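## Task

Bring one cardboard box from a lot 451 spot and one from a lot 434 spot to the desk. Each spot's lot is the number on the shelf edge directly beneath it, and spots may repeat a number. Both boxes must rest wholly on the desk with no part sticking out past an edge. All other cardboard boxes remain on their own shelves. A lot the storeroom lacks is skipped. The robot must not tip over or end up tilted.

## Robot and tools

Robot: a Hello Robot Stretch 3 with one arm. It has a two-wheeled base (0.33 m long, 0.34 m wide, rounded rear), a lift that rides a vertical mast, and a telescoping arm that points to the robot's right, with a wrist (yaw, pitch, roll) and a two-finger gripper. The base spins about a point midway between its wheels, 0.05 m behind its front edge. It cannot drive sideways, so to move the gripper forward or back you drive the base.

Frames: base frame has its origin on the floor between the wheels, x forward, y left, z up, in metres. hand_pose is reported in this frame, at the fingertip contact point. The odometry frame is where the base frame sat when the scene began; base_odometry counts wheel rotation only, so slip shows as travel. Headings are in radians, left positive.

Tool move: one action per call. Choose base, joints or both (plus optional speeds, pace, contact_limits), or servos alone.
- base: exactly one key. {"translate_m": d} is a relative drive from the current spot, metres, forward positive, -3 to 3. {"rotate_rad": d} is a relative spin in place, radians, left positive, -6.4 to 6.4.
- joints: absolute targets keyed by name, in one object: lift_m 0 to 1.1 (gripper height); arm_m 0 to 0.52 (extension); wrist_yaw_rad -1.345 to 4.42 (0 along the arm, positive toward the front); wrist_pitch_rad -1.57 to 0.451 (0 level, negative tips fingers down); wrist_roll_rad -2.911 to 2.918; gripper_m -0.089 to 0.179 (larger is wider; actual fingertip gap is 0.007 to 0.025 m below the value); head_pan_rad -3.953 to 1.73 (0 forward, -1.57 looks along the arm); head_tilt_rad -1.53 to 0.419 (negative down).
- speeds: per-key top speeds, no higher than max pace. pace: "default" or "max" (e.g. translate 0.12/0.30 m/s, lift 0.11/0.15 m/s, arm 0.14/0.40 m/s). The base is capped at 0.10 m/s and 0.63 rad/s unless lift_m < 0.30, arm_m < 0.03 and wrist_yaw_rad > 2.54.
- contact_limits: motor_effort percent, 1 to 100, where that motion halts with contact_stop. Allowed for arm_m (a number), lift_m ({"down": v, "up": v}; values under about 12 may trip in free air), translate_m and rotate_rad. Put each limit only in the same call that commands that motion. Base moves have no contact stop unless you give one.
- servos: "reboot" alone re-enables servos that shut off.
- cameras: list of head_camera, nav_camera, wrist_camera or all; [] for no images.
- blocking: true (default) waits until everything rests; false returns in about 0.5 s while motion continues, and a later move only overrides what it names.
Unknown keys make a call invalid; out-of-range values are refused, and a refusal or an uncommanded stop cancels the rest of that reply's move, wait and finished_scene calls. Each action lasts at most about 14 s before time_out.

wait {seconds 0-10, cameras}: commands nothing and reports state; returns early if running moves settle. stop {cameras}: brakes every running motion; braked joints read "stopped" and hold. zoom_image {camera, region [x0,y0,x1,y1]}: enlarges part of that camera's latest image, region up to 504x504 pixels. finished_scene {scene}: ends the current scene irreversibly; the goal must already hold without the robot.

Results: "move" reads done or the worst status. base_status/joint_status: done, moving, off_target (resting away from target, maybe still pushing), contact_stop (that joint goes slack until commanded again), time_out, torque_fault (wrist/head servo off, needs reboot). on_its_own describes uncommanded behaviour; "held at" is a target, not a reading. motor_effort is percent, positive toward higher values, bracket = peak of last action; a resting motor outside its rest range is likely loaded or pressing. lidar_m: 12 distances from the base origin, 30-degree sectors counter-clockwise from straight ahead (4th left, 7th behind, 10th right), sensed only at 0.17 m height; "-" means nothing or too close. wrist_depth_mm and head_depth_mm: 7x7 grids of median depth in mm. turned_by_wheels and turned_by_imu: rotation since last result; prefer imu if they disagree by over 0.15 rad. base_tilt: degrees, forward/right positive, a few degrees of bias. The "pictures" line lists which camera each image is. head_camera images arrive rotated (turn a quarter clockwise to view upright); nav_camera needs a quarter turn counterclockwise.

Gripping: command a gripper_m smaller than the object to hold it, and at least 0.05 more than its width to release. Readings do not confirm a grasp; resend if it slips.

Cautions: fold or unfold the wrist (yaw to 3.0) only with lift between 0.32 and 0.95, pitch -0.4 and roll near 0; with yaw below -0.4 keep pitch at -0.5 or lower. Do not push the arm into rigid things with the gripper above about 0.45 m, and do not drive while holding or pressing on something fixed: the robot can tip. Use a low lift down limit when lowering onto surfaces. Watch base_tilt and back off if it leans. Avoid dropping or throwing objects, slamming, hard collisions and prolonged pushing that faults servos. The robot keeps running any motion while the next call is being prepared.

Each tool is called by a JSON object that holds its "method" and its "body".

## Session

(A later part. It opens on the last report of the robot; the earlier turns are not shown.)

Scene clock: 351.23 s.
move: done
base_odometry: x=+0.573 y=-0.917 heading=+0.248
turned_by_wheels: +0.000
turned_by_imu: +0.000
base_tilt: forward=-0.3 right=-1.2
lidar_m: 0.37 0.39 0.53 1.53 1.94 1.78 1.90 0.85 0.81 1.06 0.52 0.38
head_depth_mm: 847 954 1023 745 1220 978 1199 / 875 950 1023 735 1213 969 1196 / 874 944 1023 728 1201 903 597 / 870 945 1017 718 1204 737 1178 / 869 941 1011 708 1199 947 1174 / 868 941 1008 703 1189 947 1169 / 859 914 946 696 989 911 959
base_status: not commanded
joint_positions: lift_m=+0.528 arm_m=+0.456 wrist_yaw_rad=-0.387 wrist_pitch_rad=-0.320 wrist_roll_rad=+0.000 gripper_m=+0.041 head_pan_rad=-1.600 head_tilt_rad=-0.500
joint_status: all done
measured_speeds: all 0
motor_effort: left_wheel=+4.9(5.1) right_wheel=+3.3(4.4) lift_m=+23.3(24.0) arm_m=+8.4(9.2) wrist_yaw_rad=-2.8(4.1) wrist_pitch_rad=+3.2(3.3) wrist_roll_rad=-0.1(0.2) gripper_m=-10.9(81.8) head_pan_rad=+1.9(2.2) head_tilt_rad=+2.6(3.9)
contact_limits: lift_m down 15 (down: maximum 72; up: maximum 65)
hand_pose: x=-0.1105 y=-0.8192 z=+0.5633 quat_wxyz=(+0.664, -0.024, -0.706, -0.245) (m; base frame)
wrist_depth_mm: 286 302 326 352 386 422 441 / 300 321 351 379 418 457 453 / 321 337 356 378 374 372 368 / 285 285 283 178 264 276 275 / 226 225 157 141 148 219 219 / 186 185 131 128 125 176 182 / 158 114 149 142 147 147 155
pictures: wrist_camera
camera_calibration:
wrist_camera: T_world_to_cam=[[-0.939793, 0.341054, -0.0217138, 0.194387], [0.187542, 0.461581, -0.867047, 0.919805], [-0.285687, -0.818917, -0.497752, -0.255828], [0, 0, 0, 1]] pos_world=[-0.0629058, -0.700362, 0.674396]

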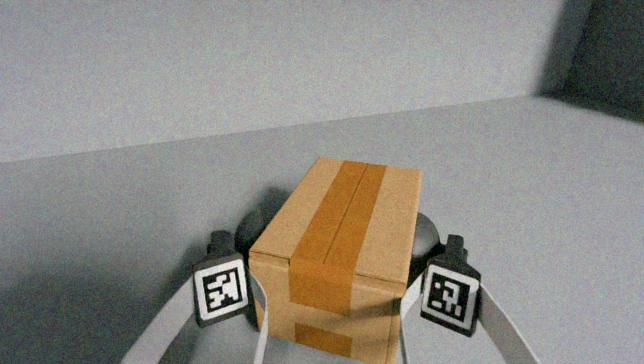

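{"method": "move", "body": {"joints": {"gripper_m": 0.03}, "cameras": []}}

{"method": "move", "body": {"joints": {"lift_m": 0.59}, "speeds": {"lift_m": 0.07}, "cameras": ["wrist_camera"]}}

{"method": "move", "body": {"joints": {"arm_m": 0.0}, "speeds": {"arm_m": 0.2}, "cameras": []}}

{"method": "move", "body": {"base": {"translate_m": -0.635}, "joints": {"lift_m": 0.82, "wrist_yaw_rad": 0.0}, "cameras": ["wrist_camera"]}}

{"method": "move", "body": {"base": {"rotate_rad": -1.571}, "joints": {"head_pan_rad": -1.6, "head_tilt_rad": -0.45}, "cameras": []}}

{"method": "move", "body": {"base": {"translate_m": -1.23}, "cameras": ["head_camera", "nav_camera"]}}

Scene clock: 378.33 s.
move: done
base_odometry: x=+0.573 y=-0.917 heading=+0.248
turned_by_wheels: +0.000
turned_by_imu: +0.000
base_tilt: forward=-0.4 right=-1.1
lidar_m: 0.37 0.39 0.54 1.53 1.94 1.77 1.91 0.85 0.81 1.06 0.52 0.38
head_depth_mm: 851 953 1026 744 1218 978 1210 / 874 954 1017 735 1221 970 1200 / 876 946 1019 729 1207 909 599 / 869 947 1015 717 1200 742 1182 / 868 942 1020 713 1198 949 1176 / 871 938 1003 706 1192 944 1175 / 859 919 948 695 986 912 961
base_status: not commanded
joint_positions: lift_m=+0.528 arm_m=+0.456 wrist_yaw_rad=-0.387 wrist_pitch_rad=-0.320 wrist_roll_rad=+0.000 gripper_m=+0.031 head_pan_rad=-1.600 head_tilt_rad=-0.500
joint_status: all done
measured_speeds: all 0
motor_effort: left_wheel=+4.7(4.9) right_wheel=+3.7(4.1) lift_m=+23.7(23.9) arm_m=+6.7(7.1) wrist_yaw_rad=-3.9(4.2) wrist_pitch_rad=+3.2(3.2) wrist_roll_rad=+0.1(0.3) gripper_m=-14.3(59.5) head_pan_rad=+1.5(1.8) head_tilt_rad=+4.6(5.3)
contact_limits: lift_m down 15 (down: maximum 72; up: maximum 65)
hand_pose: x=-0.1105 y=-0.8192 z=+0.5633 quat_wxyz=(+0.664, -0.024, -0.706, -0.245) (m; base frame)
wrist_depth_mm: 284 303 326 353 388 423 442 / 302 321 345 384 414 460 454 / 319 338 360 379 378 375 369 / 288 282 282 178 264 275 275 / 225 224 157 141 148 220 220 / 185 185 131 129 125 176 182 / 159 114 151 143 148 147 155
pictures: none
No camera images: "cameras" was empty.

Scene clock: 379.87 s.
move: done
base_odometry: x=+0.573 y=-0.917 heading=+0.248
turned_by_wheels: +0.000
turned_by_imu: +0.000
base_tilt: forward=-0.2 right=-1.1
lidar_m: 0.37 0.39 0.54 1.54 1.93 1.78 1.91 0.85 0.81 1.06 0.52 0.38
head_depth_mm: 844 954 1032 744 1222 978 1207 / 869 950 1015 736 1220 968 1171 / 875 948 1022 726 1208 692 533 / 876 940 1014 719 1204 716 1186 / 867 945 1013 712 1198 955 1180 / 870 941 1007 705 1193 944 1171 / 859 916 947 695 987 916 959
base_status: not commanded
joint_positions: lift_m=+0.590 arm_m=+0.456 wrist_yaw_rad=-0.388 wrist_pitch_rad=-0.323 wrist_roll_rad=+0.000 gripper_m=+0.031 head_pan_rad=-1.600 head_tilt_rad=-0.500
joint_status: all done
measured_speeds: all 0
motor_effort: left_wheel=+4.4(5.2) right_wheel=+3.2(4.3) lift_m=+31.7(33.9) arm_m=+4.7(6.5) wrist_yaw_rad=-3.8(4.1) wrist_pitch_rad=+3.7(3.9) wrist_roll_rad=-0.2(0.3) gripper_m=-13.4(14.3) head_pan_rad=+1.3(1.8) head_tilt_rad=+4.1(4.9)
hand_pose: x=-0.1104 y=-0.8188 z=+0.6246 quat_wxyz=(+0.663, -0.023, -0.706, -0.246) (m; base frame)
wrist_depth_mm: 285 303 327 353 386 423 442 / 299 321 346 375 416 462 456 / 320 341 372 410 452 494 466 / 341 370 386 186 381 397 398 / 324 325 156 142 148 318 315 / 267 267 131 130 125 255 262 / 228 112 221 143 213 212 224
pictures: wrist_camera
camera_calibration:
wrist_camera: T_world_to_cam=[[-0.939689, 0.341333, -0.0218381, 0.195993], [0.188689, 0.464088, -0.865459, 0.973936], [-0.285275, -0.817382, -0.500504, -0.222031], [0, 0, 0, 1]] pos_world=[-0.0629375, -0.700375, 0.736054]

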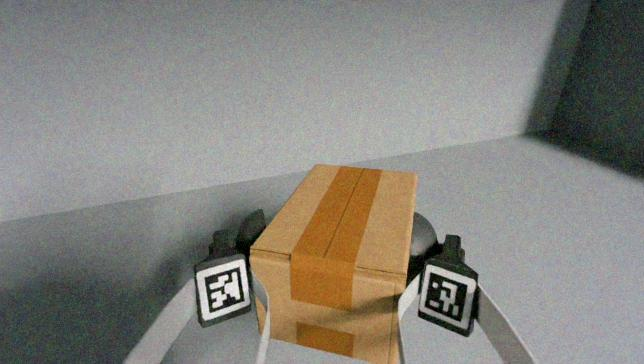

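Scene clock: 383.87 s.
move: done
base_odometry: x=+0.573 y=-0.917 heading=+0.248
turned_by_wheels: +0.000
turned_by_imu: +0.000
base_tilt: forward=-0.2 right=-1.2
lidar_m: 0.37 0.39 0.54 1.53 1.93 1.78 1.91 0.85 0.81 1.06 0.52 0.38
head_depth_mm: 842 954 1025 749 1216 980 1196 / 869 948 1020 736 1218 968 1196 / 874 949 1016 730 1206 965 1195 / 871 947 1015 718 1200 960 1186 / 869 940 1011 714 1197 954 1176 / 872 939 1011 704 1196 948 1179 / 857 916 946 699 992 912 967
base_status: not commanded
joint_positions: lift_m=+0.590 arm_m=+0.001 wrist_yaw_rad=-0.388 wrist_pitch_rad=-0.323 wrist_roll_rad=+0.000 gripper_m=+0.031 head_pan_rad=-1.600 head_tilt_rad=-0.500
joint_status: all done
measured_speeds: all 0
motor_effort: left_wheel=+4.7(5.0) right_wheel=+3.6(4.6) lift_m=+24.6(31.8) arm_m=-12.8(15.0) wrist_yaw_rad=-2.6(4.5) wrist_pitch_rad=+3.8(4.0) wrist_roll_rad=-0.1(0.3) gripper_m=-13.4(14.5) head_pan_rad=+0.5(1.8) head_tilt_rad=+3.8(5.0)
hand_pose: x=-0.1104 y=-0.3634 z=+0.6244 quat_wxyz=(+0.663, -0.022, -0.706, -0.246) (m; base frame)
wrist_depth_mm: - - - - 780 570 481 / - - 783 775 759 589 529 / 574 568 560 550 548 542 591 / 417 410 420 185 480 632 - / 364 385 153 141 149 676 - / 698 - 131 130 125 726 - / 662 103 - 140 136 765 862
pictures: none
No camera images: "cameras" was empty.

Scene clock: 391.33 s.
move: done
base_odometry: x=-0.043 y=-1.073 heading=+0.248
turned_by_wheels: +0.000
turned_by_imu: +0.000
base_tilt: forward=-0.5 right=-1.2
lidar_m: 1.00 1.04 1.45 3.69 1.30 1.32 1.27 1.03 1.08 0.60 1.09 1.04
head_depth_mm: 841 941 1012 747 1217 982 1207 / 866 940 1017 740 1211 973 1198 / 864 936 1012 730 1207 966 856 / 649 914 986 679 1193 726 309 / 486 524 573 632 703 789 835 / 695 911 991 666 1177 948 1172 / 860 928 993 695 1173 938 1171
base_status: done
joint_positions: lift_m=+0.820 arm_m=+0.001 wrist_yaw_rad=-0.003 wrist_pitch_rad=-0.324 wrist_roll_rad=+0.000 gripper_m=+0.031 head_pan_rad=-1.600 head_tilt_rad=-0.500
joint_status: all done
measured_speeds: all 0
motor_effort: left_wheel=-6.0(12.5) right_wheel=-6.4(11.5) lift_m=+31.0(34.4) arm_m=-1.2(13.4) wrist_yaw_rad=+1.5(6.5) wrist_pitch_rad=+3.9(4.1) wrist_roll_rad=-0.2(0.6) gripper_m=-13.7(14.4) head_pan_rad=+0.3(1.6) head_tilt_rad=+2.5(4.2)
hand_pose: x=-0.0222 y=-0.3808 z=+0.8544 quat_wxyz=(+0.698, +0.113, -0.698, -0.115) (m; base frame)
wrist_depth_mm: - - 325 322 - - - / - - 352 348 - - - / - - 383 384 - - - / 901 900 816 186 196 824 837 / 719 714 155 142 149 695 668 / 584 581 131 129 125 574 570 / - 103 131 141 129 508 508
pictures: wrist_camera
camera_calibration:
wrist_camera: T_world_to_cam=[[-0.999106, -0.0361689, -0.02187, -0.0106122], [0.000773431, 0.501696, -0.865044, 0.96269], [0.0422597, -0.864288, -0.501219, 0.266206], [0, 0, 0, 1]] pos_world=[-0.0225971, -0.253283, 0.965965]

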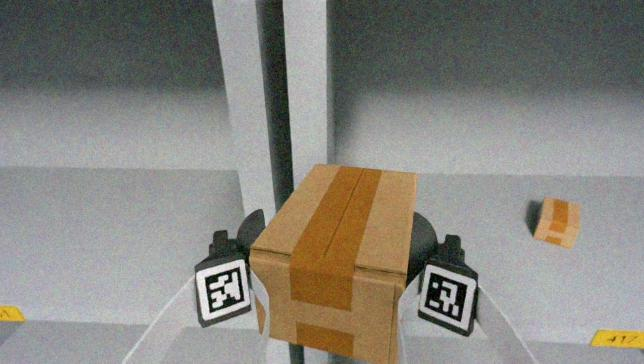

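Scene clock: 394.93 s.
move: done
base_odometry: x=-0.043 y=-1.073 heading=-1.322
turned_by_wheels: -1.571
turned_by_imu: -1.546
base_tilt: forward=-0.3 right=-1.2
lidar_m: 0.60 1.10 1.04 1.00 1.05 1.47 3.68 1.31 1.31 1.27 1.03 1.08
head_depth_mm: 1066 1149 1244 1351 1488 1629 1397 / 1067 1148 1238 1350 1479 1603 1393 / 1067 1145 1235 1339 1473 1602 1302 / 1070 1150 1241 1342 1476 1602 450 / 1064 1144 1246 1341 1465 1598 1291 / 1061 1136 1230 1341 1466 1590 1361 / 1076 1154 1242 1354 1483 1592 1361
base_status: done
joint_positions: lift_m=+0.820 arm_m=+0.001 wrist_yaw_rad=-0.003 wrist_pitch_rad=-0.324 wrist_roll_rad=+0.000 gripper_m=+0.031 head_pan_rad=-1.600 head_tilt_rad=-0.450
joint_status: all done
measured_speeds: all 0
motor_effort: left_wheel=+7.8(12.3) right_wheel=-10.7(13.0) lift_m=+31.3(31.8) arm_m=-4.4(4.9) wrist_yaw_rad=+1.2(3.2) wrist_pitch_rad=+3.9(4.0) wrist_roll_rad=-0.1(0.3) gripper_m=-13.5(14.3) head_pan_rad=-0.6(2.1) head_tilt_rad=+3.7(6.8)
hand_pose: x=-0.0221 y=-0.3808 z=+0.8544 quat_wxyz=(+0.698, +0.113, -0.698, -0.115) (m; base frame)
wrist_depth_mm: - - 997 - - - - / - - - - - - - / - - - - - - - / - - - 186 - - - / 753 - 154 141 148 - - / - - 130 130 125 - - / - 103 - 141 139 - -
pictures: none
No camera images: "cameras" was empty.

Scene clock: 408.33 s.
move: done
base_odometry: x=-0.345 y=+0.119 heading=-1.322
turned_by_wheels: +0.000
turned_by_imu: +0.000
base_tilt: forward=-0.4 right=-1.3
lidar_m: 1.82 1.44 1.07 1.04 1.08 1.52 2.47 1.29 0.65 0.82 1.31 1.80
head_depth_mm: 1055 1135 1218 1312 1037 779 661 / 1047 1131 1227 1306 1034 775 675 / 1054 1133 1222 1320 1026 769 634 / 1051 1130 1219 1307 1020 763 449 / 1048 1128 1210 1305 1009 761 644 / 1050 1126 1213 1307 1004 755 664 / 1047 1131 1214 1318 995 752 660
base_status: done
joint_positions: lift_m=+0.820 arm_m=+0.001 wrist_yaw_rad=-0.003 wrist_pitch_rad=-0.324 wrist_roll_rad=+0.000 gripper_m=+0.031 head_pan_rad=-1.600 head_tilt_rad=-0.450
joint_status: not commanded
measured_speeds: all 0
motor_effort: left_wheel=-4.2(10.1) right_wheel=-7.4(15.4) lift_m=+29.3(31.6) arm_m=-10.7(13.5) wrist_yaw_rad=+0.7(3.3) wrist_pitch_rad=+4.0(4.1) wrist_roll_rad=+0.0(0.3) gripper_m=-14.3(14.6) head_pan_rad=-1.4(2.3) head_tilt_rad=+2.1(5.0)
hand_pose: x=-0.0221 y=-0.3808 z=+0.8544 quat_wxyz=(+0.698, +0.113, -0.698, -0.115) (m; base frame)
wrist_depth_mm: - - - - - - - / - - - - - - - / - - - - - - - / - - - 175 183 - - / - - 152 142 147 - - / - - 130 130 125 - - / - 113 - 140 139 121 -
pictures: head_camera (sideways), nav_camera (sideways)
camera_calibration:
head_camera: T_world_to_cam=[[-0.0350358, 0.3878, -0.921077, 1.21431], [0.996142, -0.06065, -0.0634265, 0.0761168], [-0.0804602, -0.919746, -0.384179, 0.456071], [0, 0, 0, 1]] pos_world=[0.00341657, -0.0468226, 1.29851]
nav_camera: T_world_to_cam=[[0.00510344, -0.411167, 0.911546, -1.14324], [-0.999853, 0.0128108, 0.0113764, 0.0414651], [-0.0163552, -0.91147, -0.411041, 0.488293], [0, 0, 0, 1]] pos_world=[0.0552796, -0.0255274, 1.24235]

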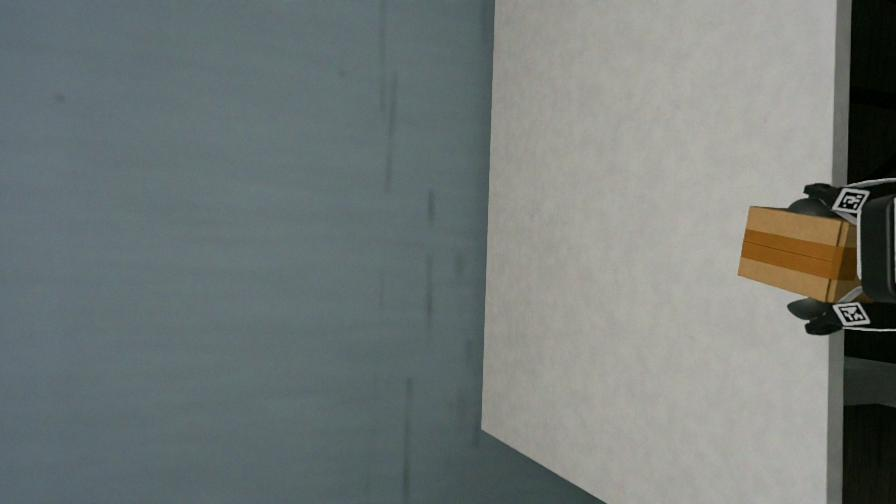

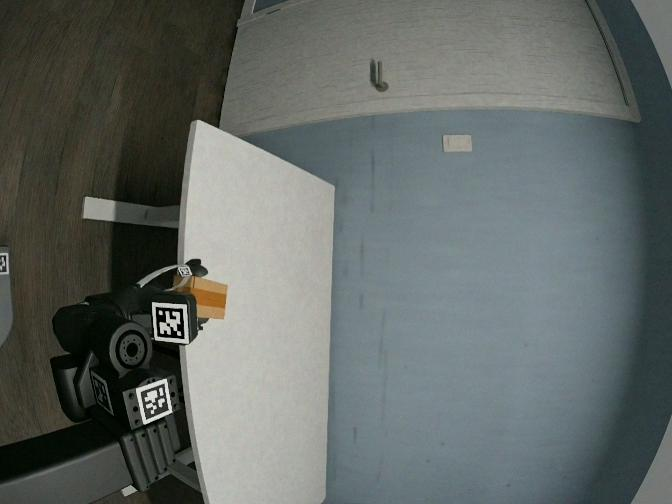

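{"method": "move", "body": {"joints": {"arm_m": 0.23}, "speeds": {"arm_m": 0.2}, "cameras": []}}

{"method": "move", "body": {"joints": {"lift_m": 0.735}, "cameras": ["wrist_camera"]}}

{"method": "move", "body": {"joints": {"lift_m": 0.709}, "speeds": {"lift_m": 0.03}, "contact_limits": {"lift_m": {"down": 13}}, "cameras": ["wrist_camera"]}}

Scene clock: 428.27 s.
move: done
base_odometry: x=-0.345 y=+0.119 heading=-1.322
turned_by_wheels: +0.000
turned_by_imu: +0.000
base_tilt: forward=-0.3 right=-1.2
lidar_m: 1.82 1.43 1.07 1.04 1.09 1.52 2.47 1.29 0.65 0.83 1.31 1.81
head_depth_mm: 1052 1133 1230 1317 1043 777 290 / 1054 1133 1220 1318 1032 355 310 / 1056 1124 1221 1308 1025 396 634 / 1052 1137 1214 1316 1018 407 650 / 1048 1126 1215 1306 1005 734 667 / 1052 1121 1210 1303 1000 755 663 / 1049 1130 1211 1319 992 753 662
base_status: not commanded
joint_positions: lift_m=+0.820 arm_m=+0.230 wrist_yaw_rad=-0.003 wrist_pitch_rad=-0.324 wrist_roll_rad=+0.000 gripper_m=+0.031 head_pan_rad=-1.600 head_tilt_rad=-0.450
joint_status: all done
measured_speeds: all 0
motor_effort: left_wheel=-4.2(4.8) right_wheel=-7.1(8.1) lift_m=+29.3(30.0) arm_m=+12.5(14.9) wrist_yaw_rad=+0.7(3.3) wrist_pitch_rad=+3.9(4.0) wrist_roll_rad=-0.2(0.3) gripper_m=-13.4(14.4) head_pan_rad=-2.3(3.0) head_tilt_rad=+1.6(2.8)
hand_pose: x=-0.0221 y=-0.6102 z=+0.8543 quat_wxyz=(+0.698, +0.113, -0.698, -0.115) (m; base frame)
wrist_depth_mm: - - - - - - - / - - - - - - - / - - - - - - - / - - - 176 183 - - / - - 151 141 146 - - / - - 131 130 125 - - / 273 103 263 141 261 260 273
pictures: none
No camera images: "cameras" was empty.

Scene clock: 429.87 s.
move: done
base_odometry: x=-0.345 y=+0.119 heading=-1.322
turned_by_wheels: +0.000
turned_by_imu: +0.000
base_tilt: forward=-0.3 right=-1.3
lidar_m: 1.82 1.43 1.07 1.04 1.08 1.52 2.47 1.30 0.65 0.83 1.32 1.81
head_depth_mm: 1061 1133 1227 1319 1040 780 660 / 1052 1133 1225 1307 1032 771 372 / 1052 1132 1219 1312 1025 460 424 / 1054 1123 1215 1306 1019 537 448 / 1051 1124 1221 1307 1014 734 666 / 1046 1122 1220 1312 1003 753 663 / 1047 1126 1214 1316 996 748 660
base_status: not commanded
joint_positions: lift_m=+0.735 arm_m=+0.230 wrist_yaw_rad=-0.003 wrist_pitch_rad=-0.324 wrist_roll_rad=+0.000 gripper_m=+0.031 head_pan_rad=-1.600 head_tilt_rad=-0.450
joint_status: all done
measured_speeds: all 0
motor_effort: left_wheel=-4.1(4.6) right_wheel=-6.5(7.9) lift_m=+23.9(28.6) arm_m=+9.8(13.0) wrist_yaw_rad=+2.0(3.0) wrist_pitch_rad=+4.0(4.1) wrist_roll_rad=-0.1(0.3) gripper_m=-13.9(14.2) head_pan_rad=-2.6(3.1) head_tilt_rad=+1.9(2.4)
hand_pose: x=-0.0221 y=-0.6102 z=+0.7693 quat_wxyz=(+0.698, +0.113, -0.698, -0.115) (m; base frame)
wrist_depth_mm: - - - - - - - / - - - - - - - / - - - - - - - / - - - 176 183 - - / 257 256 157 142 149 253 251 / 214 214 131 130 125 208 208 / 183 113 176 142 169 168 178
pictures: wrist_camera
camera_calibration:
wrist_camera: T_world_to_cam=[[-0.999095, -0.0364751, -0.0218802, -0.020875], [0.000619352, 0.501881, -0.864936, 1.00424], [0.0425299, -0.864167, -0.501404, 0.0255228], [0, 0, 0, 1]] pos_world=[-0.0225636, -0.482712, 0.88094]

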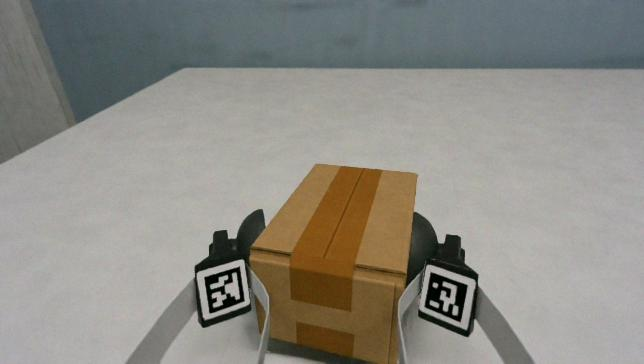

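Scene clock: 431.17 s.
move: done
base_odometry: x=-0.345 y=+0.119 heading=-1.322
turned_by_wheels: +0.000
turned_by_imu: +0.000
base_tilt: forward=-0.4 right=-1.1
lidar_m: 1.82 1.43 1.07 1.04 1.08 1.52 2.47 1.29 0.65 0.83 1.31 1.81
head_depth_mm: 1051 1136 1223 1314 1041 778 663 / 1056 1129 1220 1317 1032 774 402 / 1054 1131 1217 1312 1025 769 434 / 1051 1125 1217 1304 1015 549 448 / 1052 1127 1216 1306 1010 735 666 / 1046 1123 1218 1299 1002 753 661 / 1042 1120 1208 1314 995 752 661
base_status: not commanded
joint_positions: lift_m=+0.709 arm_m=+0.230 wrist_yaw_rad=-0.003 wrist_pitch_rad=-0.304 wrist_roll_rad=+0.000 gripper_m=+0.031 head_pan_rad=-1.600 head_tilt_rad=-0.450
joint_status: all done
measured_speeds: all 0
motor_effort: left_wheel=-4.0(4.9) right_wheel=-7.3(7.7) lift_m=+22.1(26.6) arm_m=+7.8(10.3) wrist_yaw_rad=+1.3(3.2) wrist_pitch_rad=+0.3(4.0) wrist_roll_rad=+0.0(0.3) gripper_m=-13.4(14.3) head_pan_rad=-2.5(3.4) head_tilt_rad=+1.3(2.2)
contact_limits: lift_m down 13 (down: maximum 72; up: maximum 65)
hand_pose: x=-0.0221 y=-0.6123 z=+0.7481 quat_wxyz=(+0.699, +0.106, -0.699, -0.108) (m; base frame)
wrist_depth_mm: - - - - - - - / - - - - - - - / - - - - - - - / 276 262 258 178 188 266 265 / 227 226 160 140 149 221 219 / 186 185 130 130 124 182 180 / 158 112 152 146 147 151 150
pictures: wrist_camera
camera_calibration:
wrist_camera: T_world_to_cam=[[-0.999096, -0.036921, -0.0210945, -0.0222771], [0.000567067, 0.48447, -0.874808, 0.983586], [0.0425184, -0.874028, -0.484011, -0.00595601], [0, 0, 0, 1]] pos_world=[-0.0225615, -0.482546, 0.857096]

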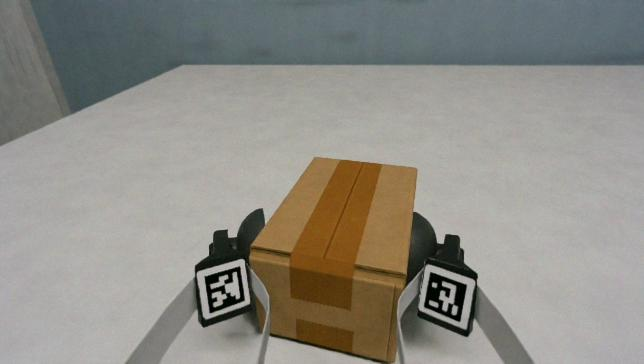

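{"method": "move", "body": {"joints": {"gripper_m": 0.17}, "cameras": []}}

{"method": "move", "body": {"joints": {"lift_m": 0.80}, "cameras": ["wrist_camera"]}}

{"method": "move", "body": {"joints": {"arm_m": 0.0, "head_pan_rad": -3.14, "head_tilt_rad": -0.3}, "pace": "max", "cameras": ["nav_camera"]}}

Scene clock: 444.23 s.
move: done
base_odometry: x=-0.345 y=+0.119 heading=-1.322
turned_by_wheels: +0.000
turned_by_imu: +0.000
base_tilt: forward=-0.4 right=-1.2
lidar_m: 1.82 1.44 1.07 1.04 1.08 1.51 2.47 1.29 0.65 0.83 1.31 1.81
head_depth_mm: 1061 1131 1221 1313 1045 780 659 / 1050 1131 1218 1309 1035 774 403 / 1055 1129 1222 1312 1024 744 435 / 1057 1127 1215 1301 1011 549 447 / 1050 1123 1223 1302 1007 732 665 / 1050 1122 1208 1307 1001 756 661 / 1043 1121 1218 1318 997 749 658
base_status: not commanded
joint_positions: lift_m=+0.709 arm_m=+0.230 wrist_yaw_rad=-0.003 wrist_pitch_rad=-0.313 wrist_roll_rad=+0.000 gripper_m=+0.170 head_pan_rad=-1.600 head_tilt_rad=-0.450
joint_status: all done
measured_speeds: all 0
motor_effort: left_wheel=-4.3(4.6) right_wheel=-6.4(7.8) lift_m=+25.6(26.0) arm_m=-1.5(2.3) wrist_yaw_rad=+2.1(3.4) wrist_pitch_rad=+2.0(2.1) wrist_roll_rad=+0.0(0.3) gripper_m=+0.3(83.9) head_pan_rad=-3.5(3.9) head_tilt_rad=+0.4(1.5)
contact_limits: lift_m down 13 (down: maximum 72; up: maximum 65)
hand_pose: x=-0.0221 y=-0.6113 z=+0.7459 quat_wxyz=(+0.699, +0.110, -0.698, -0.111) (m; base frame)
wrist_depth_mm: - - - - - - - / - - - - - - - / - - - - - - - / 267 266 265 173 192 258 257 / 222 212 211 136 208 215 215 / 118 142 175 131 167 173 119 / 117 150 153 145 149 148 107
pictures: none
No camera images: "cameras" was empty.

Scene clock: 445.90 s.
move: done
base_odometry: x=-0.345 y=+0.119 heading=-1.322
turned_by_wheels: +0.000
turned_by_imu: +0.000
base_tilt: forward=-0.3 right=-1.2
lidar_m: 1.81 1.43 1.07 1.04 1.09 1.52 2.47 1.29 0.65 0.83 1.31 1.81
head_depth_mm: 1051 1133 1217 1310 1042 779 331 / 1057 1128 1221 1309 1037 369 321 / 1052 1130 1213 1304 1030 403 617 / 1048 1123 1216 1311 1012 416 631 / 1052 1133 1216 1307 1006 709 666 / 1046 1130 1215 1303 1004 754 663 / 1049 1124 1211 1318 1000 751 661
base_status: not commanded
joint_positions: lift_m=+0.800 arm_m=+0.230 wrist_yaw_rad=-0.003 wrist_pitch_rad=-0.314 wrist_roll_rad=+0.000 gripper_m=+0.170 head_pan_rad=-1.600 head_tilt_rad=-0.450
joint_status: all done
measured_speeds: all 0
motor_effort: left_wheel=-3.9(4.5) right_wheel=-6.7(7.8) lift_m=+30.1(33.6) arm_m=-4.5(4.5) wrist_yaw_rad=+1.4(2.7) wrist_pitch_rad=+2.2(2.2) wrist_roll_rad=-0.1(0.3) gripper_m=+0.8(1.2) head_pan_rad=-2.7(3.7) head_tilt_rad=+0.6(1.6)
hand_pose: x=-0.0221 y=-0.6112 z=+0.8367 quat_wxyz=(+0.699, +0.110, -0.698, -0.112) (m; base frame)
wrist_depth_mm: - - - - - - - / - - - - - - - / - - - - - - - / - - - - - - - / - 144 - - - - - / - 127 - 235 234 134 116 / 117 252 258 200 250 249 109
pictures: wrist_camera
camera_calibration:
wrist_camera: T_world_to_cam=[[-0.999095, -0.036698, -0.021492, -0.0199008], [0.00059294, 0.493289, -0.869865, 1.06186], [0.0425241, -0.869091, -0.492821, 0.048211], [0, 0, 0, 1]] pos_world=[-0.0225625, -0.482636, 0.947009]

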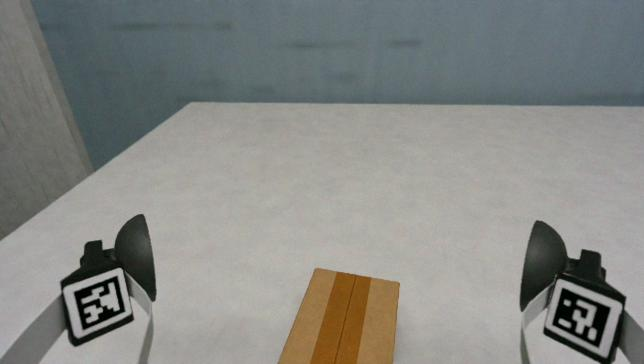

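Scene clock: 447.97 s.
move: done
base_odometry: x=-0.345 y=+0.119 heading=-1.322
turned_by_wheels: +0.000
turned_by_imu: +0.000
base_tilt: forward=-0.2 right=-1.2
lidar_m: 1.81 1.43 1.07 1.04 1.09 1.52 2.47 1.30 0.65 0.83 1.32 1.80
head_depth_mm: 2198 2327 2377 2552 2687 2089 1597 / 2211 2317 2394 2541 2699 2084 1574 / 2192 2304 2409 2528 2659 2077 1576 / 2209 2303 2431 2545 2655 2067 1565 / 2210 2307 2449 2534 2618 2064 1560 / 2204 2326 2421 2533 2653 2048 1548 / 2179 2323 2429 2533 2613 2033 1554
base_status: not commanded
joint_positions: lift_m=+0.800 arm_m=+0.001 wrist_yaw_rad=-0.003 wrist_pitch_rad=-0.315 wrist_roll_rad=+0.000 gripper_m=+0.170 head_pan_rad=-3.148 head_tilt_rad=-0.300
joint_status: all done
measured_speeds: translate_m=+0.000 rotate_rad=+0.000 lift_m=+0.000 arm_m=+0.000 wrist_yaw_rad=+0.000 wrist_pitch_rad=+0.000 wrist_roll_rad=+0.000 head_pan_rad=+0.024 head_tilt_rad=+0.000
motor_effort: left_wheel=-4.2(4.6) right_wheel=-6.9(7.9) lift_m=+24.6(30.9) arm_m=-13.6(14.8) wrist_yaw_rad=+1.6(3.5) wrist_pitch_rad=+2.3(2.3) wrist_roll_rad=-0.1(0.3) gripper_m=+0.7(1.1) head_pan_rad=+3.4(6.2) head_tilt_rad=+5.2(8.4)
hand_pose: x=-0.0221 y=-0.3817 z=+0.8365 quat_wxyz=(+0.699, +0.110, -0.698, -0.112) (m; base frame)
wrist_depth_mm: - - - - - - - / - - - - - - - / - - - - - - - / - - - 384 - - - / - 144 - - - - - / - 127 - - - 135 116 / 117 - - - - - 107
pictures: nav_camera (sideways)
camera_calibration:
nav_camera: T_world_to_cam=[[-0.27022, -0.015222, 0.962678, -1.20831], [-0.00761638, 0.999878, 0.0136723, 0.0324209], [-0.962769, -0.00363759, -0.270302, 0.310906], [0, 0, 0, 1]] pos_world=[-0.0269307, -0.0496789, 1.24681]

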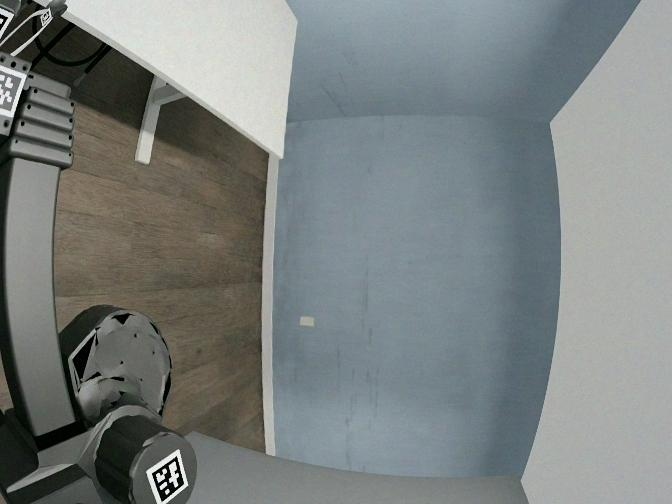

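{"method": "move", "body": {"joints": {"wrist_pitch_rad": -0.4, "wrist_yaw_rad": 3.0, "gripper_m": 0.04}, "pace": "max", "cameras": []}}

{"method": "move", "body": {"base": {"translate_m": -0.45}, "joints": {"lift_m": 0.28}, "pace": "max", "cameras": []}}

{"method": "move", "body": {"base": {"translate_m": -1.45}, "pace": "max", "cameras": []}}

{"method": "move", "body": {"base": {"rotate_rad": 1.571}, "joints": {"head_pan_rad": -0.6, "head_tilt_rad": -0.2}, "pace": "max", "cameras": ["nav_camera"]}}

Scene clock: 477.17 s.
move: done
base_odometry: x=-0.345 y=+0.119 heading=-1.322
turned_by_wheels: +0.000
turned_by_imu: +0.000
base_tilt: forward=-0.2 right=-1.3
lidar_m: 1.82 1.43 1.07 1.04 1.08 1.52 2.47 1.30 0.65 0.83 1.31 1.81
head_depth_mm: 2184 2246 2425 2548 2642 2087 1595 / 2198 2305 2397 2530 2648 2078 1590 / 2204 2314 2437 2561 2653 2047 1587 / 2203 2298 2416 2586 2653 2046 1566 / 2214 2297 2426 2553 2681 2051 1553 / 2202 2313 2411 2565 2643 2032 1550 / 2209 2334 2443 2549 2648 2022 1550
base_status: not commanded
joint_positions: lift_m=+0.800 arm_m=+0.001 wrist_yaw_rad=+2.997 wrist_pitch_rad=-0.412 wrist_roll_rad=+0.000 gripper_m=+0.040 head_pan_rad=-3.140 head_tilt_rad=-0.300
joint_status: all done
measured_speeds: all 0
motor_effort: left_wheel=-3.9(4.7) right_wheel=-7.9(7.9) lift_m=+26.4(26.4) arm_m=-12.2(13.1) wrist_yaw_rad=+2.6(6.6) wrist_pitch_rad=+1.8(4.1) wrist_roll_rad=-0.2(0.3) gripper_m=+0.1(83.8) head_pan_rad=+3.6(4.0) head_tilt_rad=+5.4(5.6)
hand_pose: x=+0.0112 y=+0.0772 z=+0.8140 quat_wxyz=(+0.195, +0.700, +0.095, +0.680) (m; base frame)
wrist_depth_mm: 969 139 - - - - - / - 149 - - - - - / - 163 - - - - - / - 180 - - - - - / - - 203 - - - - / - - 131 - 127 - - / - - 265 - - - -
pictures: none
No camera images: "cameras" was empty.

Scene clock: 482.10 s.
move: done
base_odometry: x=-0.456 y=+0.555 heading=-1.322
turned_by_wheels: +0.000
turned_by_imu: -0.001
base_tilt: forward=-0.2 right=-1.2
lidar_m: 2.27 1.46 1.08 1.05 1.10 2.08 2.03 1.72 0.97 0.72 0.62 1.80
head_depth_mm: 1789 1854 1955 2087 2198 2090 1598 / 1788 1871 1962 2058 2180 2074 1586 / 1809 1868 1966 2048 2182 2092 1576 / 1799 1889 1958 2086 2177 2057 1564 / 1792 1868 1973 2066 2189 2027 1559 / 1789 1882 1965 2093 2171 2020 1561 / 1792 1883 1984 2082 2207 2018 1556
base_status: done
joint_positions: lift_m=+0.280 arm_m=+0.001 wrist_yaw_rad=+2.997 wrist_pitch_rad=-0.414 wrist_roll_rad=+0.000 gripper_m=+0.040 head_pan_rad=-3.140 head_tilt_rad=-0.300
joint_status: all done
measured_speeds: all 0
motor_effort: left_wheel=+0.3(10.0) right_wheel=-9.9(17.7) lift_m=+31.0(31.3) arm_m=-12.3(13.4) wrist_yaw_rad=+1.5(3.7) wrist_pitch_rad=+2.1(2.3) wrist_roll_rad=+0.0(0.3) gripper_m=+0.3(0.8) head_pan_rad=+2.8(4.0) head_tilt_rad=+4.8(5.6)
hand_pose: x=+0.0111 y=+0.0770 z=+0.2935 quat_wxyz=(+0.195, +0.700, +0.095, +0.680) (m; base frame)
wrist_depth_mm: 996 139 - - - - - / - 149 - - - - - / 984 163 907 950 935 913 921 / 753 184 679 746 731 727 728 / 620 606 203 599 581 597 598 / 528 521 131 307 127 505 506 / 286 277 261 272 438 440 438
pictures: none
No camera images: "cameras" was empty.

Scene clock: 488.30 s.
move: done
base_odometry: x=-0.813 y=+1.961 heading=-1.322
turned_by_wheels: +0.000
turned_by_imu: -0.001
base_tilt: forward=-0.4 right=-1.2
lidar_m: 3.70 1.51 1.18 2.06 0.81 0.60 0.58 0.61 0.85 1.20 1.15 1.12
head_depth_mm: 487 511 533 561 591 625 662 / 486 509 535 562 595 627 667 / 489 509 536 564 593 626 668 / 488 511 536 564 594 628 666 / 488 512 537 565 596 629 668 / 490 513 538 566 596 632 668 / 489 513 536 565 599 630 672
base_status: done
joint_positions: lift_m=+0.280 arm_m=+0.001 wrist_yaw_rad=+2.997 wrist_pitch_rad=-0.414 wrist_roll_rad=+0.000 gripper_m=+0.040 head_pan_rad=-3.140 head_tilt_rad=-0.300
joint_status: not commanded
measured_speeds: all 0
motor_effort: left_wheel=-3.5(14.2) right_wheel=-5.6(15.2) lift_m=+24.1(31.1) arm_m=-11.7(12.7) wrist_yaw_rad=+0.7(3.2) wrist_pitch_rad=+2.2(2.3) wrist_roll_rad=+0.0(0.3) gripper_m=+0.3(0.9) head_pan_rad=+3.1(3.7) head_tilt_rad=+2.0(4.7)
hand_pose: x=+0.0110 y=+0.0770 z=+0.2935 quat_wxyz=(+0.195, +0.700, +0.095, +0.680) (m; base frame)
wrist_depth_mm: - 139 - - - - - / - 150 - - - - - / 827 163 907 938 946 932 910 / 726 184 692 734 731 723 726 / 625 592 203 603 587 594 592 / 522 521 131 307 127 511 509 / 287 276 259 272 431 445 439
pictures: none
No camera images: "cameras" was empty.

Scene clock: 490.73 s.
move: done
base_odometry: x=-0.813 y=+1.961 heading=+0.249
turned_by_wheels: +1.571
turned_by_imu: +1.539
base_tilt: forward=-0.3 right=-1.3
lidar_m: 2.21 0.82 0.60 0.58 0.60 0.83 1.20 1.17 1.12 3.70 1.54 1.18
head_depth_mm: 2400 1580 1651 1726 1804 1914 1773 / 2135 1434 1504 1551 1619 1693 1702 / 2047 1324 1375 1420 1477 1534 1573 / 1195 1213 1258 1307 1344 1395 1462 / 1097 1129 1164 1201 1248 1286 1338 / 1051 1084 1114 1154 1182 1232 1272 / 2227 1387 1453 2442 2535 2110 1612
base_status: done
joint_positions: lift_m=+0.280 arm_m=+0.001 wrist_yaw_rad=+2.997 wrist_pitch_rad=-0.414 wrist_roll_rad=+0.000 gripper_m=+0.040 head_pan_rad=-0.592 head_tilt_rad=-0.200
joint_status: all done
measured_speeds: translate_m=+0.000 rotate_rad=+0.000 lift_m=+0.000 arm_m=+0.000 wrist_yaw_rad=+0.000 wrist_pitch_rad=+0.000 wrist_roll_rad=+0.000 head_pan_rad=-0.024 head_tilt_rad=+0.000
motor_effort: left_wheel=-6.1(14.5) right_wheel=+8.7(14.3) lift_m=+25.7(25.7) arm_m=-11.5(13.6) wrist_yaw_rad=+2.0(2.7) wrist_pitch_rad=+2.1(2.3) wrist_roll_rad=-0.1(0.3) gripper_m=+0.0(1.0) head_pan_rad=-3.3(5.7) head_tilt_rad=+5.3(8.5)
hand_pose: x=+0.0110 y=+0.0770 z=+0.2935 quat_wxyz=(+0.195, +0.700, +0.095, +0.680) (m; base frame)
wrist_depth_mm: - 139 - - - - - / - 149 - - - - - / - 163 195 714 730 750 766 / 700 183 679 740 734 721 720 / 617 594 203 605 581 594 584 / 526 526 131 306 128 511 505 / 286 278 261 273 436 440 439
pictures: nav_camera (sideways)
camera_calibration:
nav_camera: T_world_to_cam=[[0.152553, -0.0819543, 0.984891, -1.23993], [-0.546819, -0.837116, 0.0150406, 0.0339268], [0.823236, -0.540852, -0.172518, 0.172736], [0, 0, 0, 1]] pos_world=[0.065504, 0.0202076, 1.25049]

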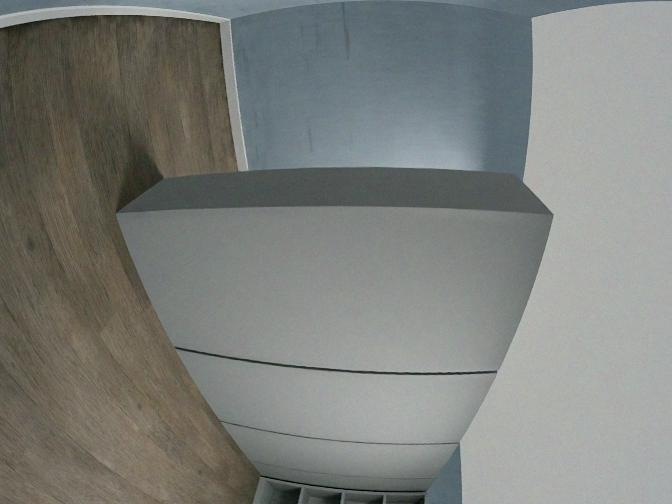

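{"method": "move", "body": {"base": {"translate_m": 1.81}, "pace": "max", "cameras": []}}

{"method": "move", "body": {"base": {"rotate_rad": -1.571}, "joints": {"head_pan_rad": -0.75, "head_tilt_rad": -0.25}, "pace": "max", "cameras": ["nav_camera", "head_camera"]}}

Scene clock: 509.57 s.
move: done
base_odometry: x=+0.941 y=+2.406 heading=+0.248
turned_by_wheels: +0.000
turned_by_imu: +0.002
base_tilt: forward=-0.4 right=-1.2
lidar_m: 0.76 0.79 0.59 0.57 0.59 0.81 2.30 0.64 0.52 1.35 1.06 0.78
head_depth_mm: 1037 1088 1129 1186 1247 1310 1384 / 943 982 1021 1068 1110 1160 1220 / 869 903 933 974 1007 1050 1099 / 806 834 859 892 924 960 996 / 748 770 794 822 848 881 908 / 701 719 741 762 789 814 840 / 659 676 692 714 732 758 778
base_status: done
joint_positions: lift_m=+0.280 arm_m=+0.001 wrist_yaw_rad=+2.998 wrist_pitch_rad=-0.414 wrist_roll_rad=+0.000 gripper_m=+0.040 head_pan_rad=-0.600 head_tilt_rad=-0.200
joint_status: not commanded
measured_speeds: all 0
motor_effort: left_wheel=+0.5(9.8) right_wheel=+7.4(17.5) lift_m=+30.1(30.5) arm_m=+2.5(8.3) wrist_yaw_rad=+1.2(3.3) wrist_pitch_rad=+2.1(2.4) wrist_roll_rad=-0.1(0.4) gripper_m=+0.4(1.0) head_pan_rad=-3.2(3.8) head_tilt_rad=+2.5(4.9)
hand_pose: x=+0.0110 y=+0.0770 z=+0.2935 quat_wxyz=(+0.195, +0.700, +0.095, +0.680) (m; base frame)
wrist_depth_mm: - 139 - - - - - / - 150 - - - - - / - 162 173 703 714 732 745 / 686 184 687 719 722 738 722 / 621 596 203 607 577 595 591 / 526 522 131 308 128 508 507 / 287 277 261 273 437 438 439
pictures: none
No camera images: "cameras" was empty.

Scene clock: 511.67 s.
move: done
base_odometry: x=+0.941 y=+2.406 heading=-1.322
turned_by_wheels: -1.571
turned_by_imu: -1.541
base_tilt: forward=-0.4 right=-1.3
lidar_m: 1.36 1.05 0.78 0.76 0.79 0.58 0.57 0.59 0.83 2.46 0.63 0.52
head_depth_mm: 2408 3095 3193 3167 3135 2251 1687 / 633 664 704 747 800 857 1566 / 564 591 623 656 696 737 781 / 511 532 556 584 614 647 682 / 466 483 503 525 549 576 605 / 428 446 462 483 504 527 554 / 1212 526 1317 1338 785 1132 964
base_status: done
joint_positions: lift_m=+0.280 arm_m=+0.001 wrist_yaw_rad=+2.998 wrist_pitch_rad=-0.414 wrist_roll_rad=+0.000 gripper_m=+0.040 head_pan_rad=-0.755 head_tilt_rad=-0.250
joint_status: all done
measured_speeds: all 0
motor_effort: left_wheel=+6.0(15.1) right_wheel=-8.7(14.4) lift_m=+30.3(31.4) arm_m=-5.4(5.4) wrist_yaw_rad=+2.2(2.9) wrist_pitch_rad=+2.1(2.3) wrist_roll_rad=-0.3(0.3) gripper_m=+0.4(0.7) head_pan_rad=+3.0(4.5) head_tilt_rad=-2.8(5.0)
hand_pose: x=+0.0110 y=+0.0770 z=+0.2935 quat_wxyz=(+0.195, +0.700, +0.095, +0.680) (m; base frame)
wrist_depth_mm: 721 139 751 754 770 784 815 / 774 149 815 826 858 861 874 / 827 163 863 877 881 910 921 / 725 184 678 732 733 718 719 / 615 595 203 608 582 596 599 / 526 517 131 305 128 509 507 / 287 275 262 273 433 438 441
pictures: head_camera (sideways), nav_camera (sideways)
camera_calibration:
head_camera: T_world_to_cam=[[-0.17439, 0.10057, -0.979527, 1.2915], [0.715424, 0.696453, -0.0558646, 0.068], [0.676577, -0.71052, -0.193405, 0.203161], [0, 0, 0, 1]] pos_world=[0.0391222, -0.0328948, 1.30815]
nav_camera: T_world_to_cam=[[0.173019, -0.139434, 0.974999, -1.22711], [-0.675279, -0.737422, 0.0143738, 0.0355795], [0.716982, -0.660883, -0.221745, 0.237459], [0, 0, 0, 1]] pos_world=[0.0660864, 0.0120685, 1.24858]

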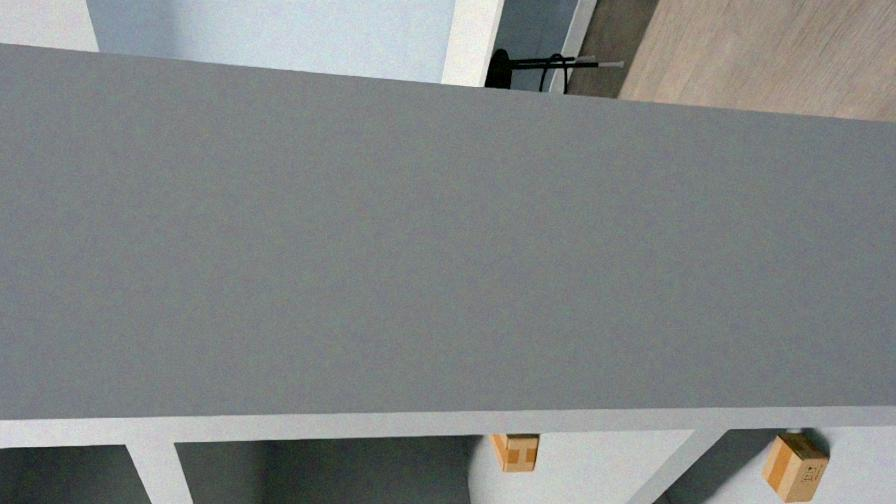

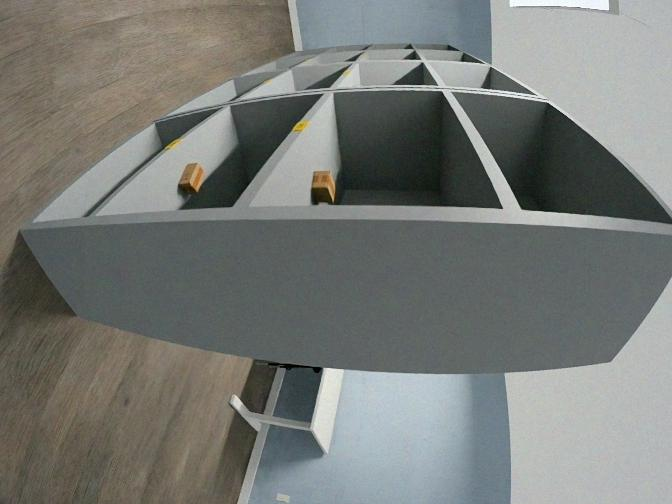

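{"method": "zoom_image", "body": {"camera": "nav_camera", "region": [150, 60, 360, 165]}}

{"method": "move", "body": {"base": {"translate_m": 0.8}, "joints": {"head_pan_rad": -1.2, "head_tilt_rad": -0.5}, "pace": "max", "cameras": ["head_camera", "nav_camera"]}}

Scaled by 2.400 from the camera's 672x504 image, which has a finer 792x594 frame.

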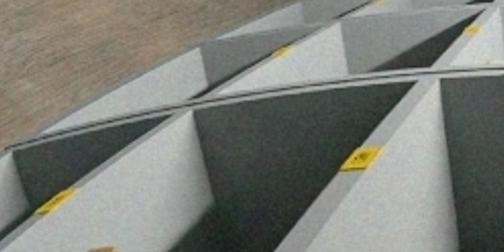

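Scene clock: 530.90 s.
move: done
base_odometry: x=+1.138 y=+1.630 heading=-1.322
turned_by_wheels: +0.000
turned_by_imu: +0.001
base_tilt: forward=-0.3 right=-1.2
lidar_m: 1.50 1.02 0.76 0.73 0.77 1.08 1.36 0.41 0.44 0.73 0.74 0.60
head_depth_mm: 571 610 657 693 513 394 333 / 594 635 684 715 489 391 345 / 616 662 715 725 476 389 728 / 641 691 750 720 502 386 759 / 666 725 788 715 498 393 779 / 697 756 824 704 495 409 771 / 661 701 745 697 491 852 767
base_status: done
joint_positions: lift_m=+0.280 arm_m=+0.001 wrist_yaw_rad=+2.998 wrist_pitch_rad=-0.414 wrist_roll_rad=+0.000 gripper_m=+0.040 head_pan_rad=-1.200 head_tilt_rad=-0.500
joint_status: all done
measured_speeds: all 0
motor_effort: left_wheel=+0.9(13.2) right_wheel=+5.1(14.4) lift_m=+26.9(29.0) arm_m=-11.0(13.1) wrist_yaw_rad=+2.1(3.3) wrist_pitch_rad=+2.2(2.3) wrist_roll_rad=-0.3(0.4) gripper_m=+0.2(1.0) head_pan_rad=+4.0(5.0) head_tilt_rad=+4.3(7.0)
hand_pose: x=+0.0110 y=+0.0770 z=+0.2935 quat_wxyz=(+0.195, +0.700, +0.095, +0.680) (m; base frame)
wrist_depth_mm: 694 139 731 743 752 768 786 / 762 149 785 815 832 836 864 / 822 163 848 861 880 879 895 / 770 183 679 733 734 729 714 / 626 590 203 609 580 596 588 / 533 526 131 306 128 511 505 / 285 277 261 274 433 438 438
pictures: head_camera (sideways), nav_camera (sideways)
camera_calibration:
head_camera: T_world_to_cam=[[-0.199741, 0.38638, -0.900452, 1.1884], [0.940104, 0.334646, -0.0649415, 0.0784267], [0.27624, -0.85949, -0.43008, 0.513626], [0, 0, 0, 1]] pos_world=[0.0217585, -0.043963, 1.29609]
nav_camera: T_world_to_cam=[[0.181071, -0.419074, 0.889713, -1.11583], [-0.925883, -0.377662, 0.0105452, 0.0420967], [0.331592, -0.82568, -0.456398, 0.545191], [0, 0, 0, 1]] pos_world=[0.0602396, -0.00156228, 1.24115]

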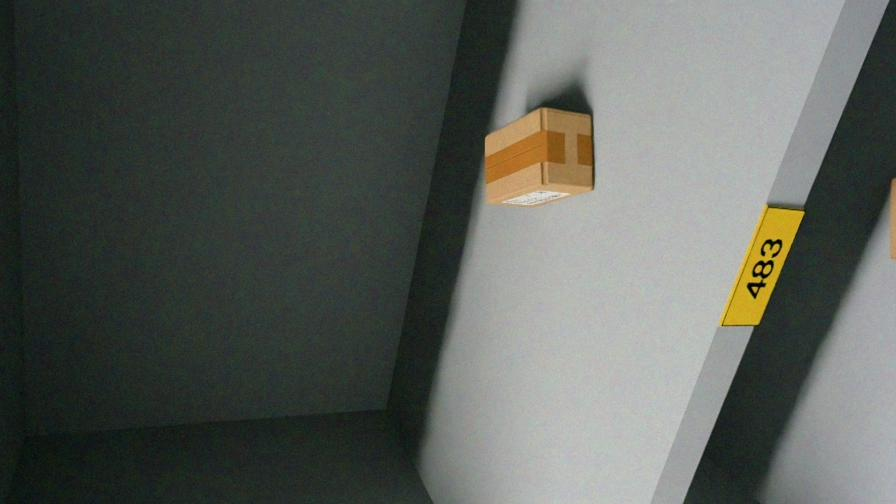

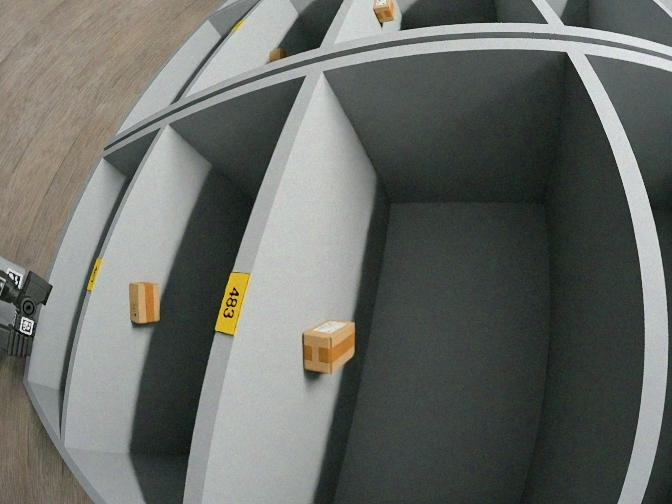

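{"method": "zoom_image", "body": {"camera": "nav_camera", "region": [75, 250, 115, 300]}}

{"method": "move", "body": {"base": {"translate_m": 0.85}, "pace": "max", "joints": {"head_tilt_rad": -0.55}, "cameras": ["nav_camera"]}}

Scaled by 10.080 from the camera's 672x504 image, which has a finer 792x594 frame.

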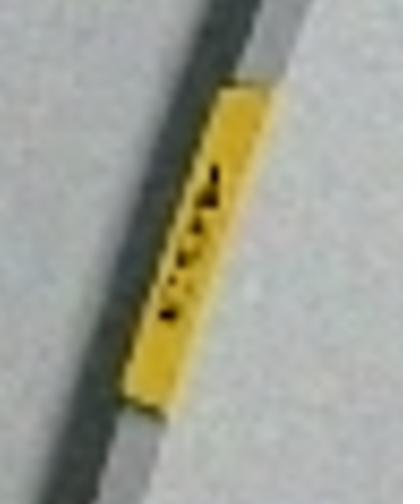

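Scene clock: 543.43 s.
move: done
base_odometry: x=+1.347 y=+0.807 heading=-1.322
turned_by_wheels: +0.000
turned_by_imu: +0.000
base_tilt: forward=-0.4 right=-1.2
lidar_m: 1.59 0.98 0.73 0.71 0.74 1.04 1.19 0.41 0.37 0.75 0.79 0.70
head_depth_mm: 590 635 691 670 481 375 745 / 612 659 720 665 477 378 762 / 637 690 751 655 472 394 760 / 662 719 791 649 470 408 756 / 692 756 822 641 465 834 751 / 722 789 864 635 463 879 748 / 750 808 860 627 477 904 742
base_status: done
joint_positions: lift_m=+0.280 arm_m=+0.001 wrist_yaw_rad=+2.998 wrist_pitch_rad=-0.414 wrist_roll_rad=+0.000 gripper_m=+0.040 head_pan_rad=-1.200 head_tilt_rad=-0.550
joint_status: all done
measured_speeds: all 0
motor_effort: left_wheel=+1.8(16.0) right_wheel=+6.5(12.0) lift_m=+24.7(25.8) arm_m=-7.9(10.5) wrist_yaw_rad=+1.5(3.0) wrist_pitch_rad=+2.1(2.3) wrist_roll_rad=+0.2(0.4) gripper_m=+0.6(1.1) head_pan_rad=+3.5(4.0) head_tilt_rad=-4.1(5.8)
hand_pose: x=+0.0110 y=+0.0770 z=+0.2935 quat_wxyz=(+0.195, +0.700, +0.096, +0.680) (m; base frame)
wrist_depth_mm: 673 139 703 718 732 753 762 / 740 150 770 782 792 805 827 / 792 163 801 853 836 868 880 / 756 184 681 740 712 731 714 / 623 588 203 605 587 598 593 / 528 519 131 306 127 515 503 / 285 277 262 273 431 441 443
pictures: nav_camera (sideways)
camera_calibration:
nav_camera: T_world_to_cam=[[0.197144, -0.459924, 0.865797, -1.08473], [-0.925556, -0.378488, 0.00969316, 0.0432046], [0.323235, -0.803254, -0.500302, 0.602369], [0, 0, 0, 1]] pos_world=[0.0591295, 0.00131443, 1.2401]

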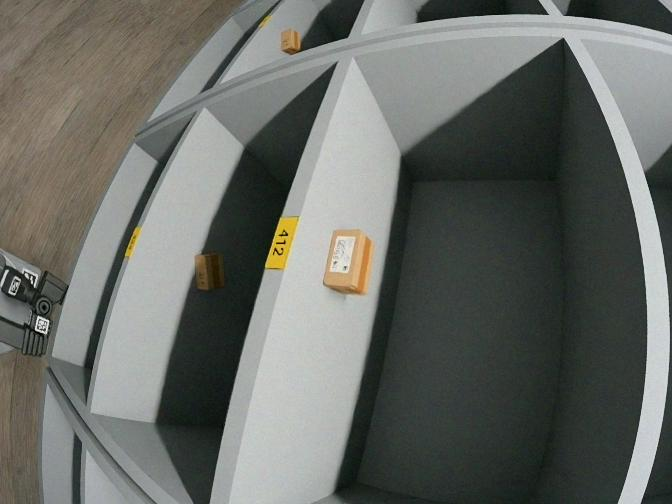

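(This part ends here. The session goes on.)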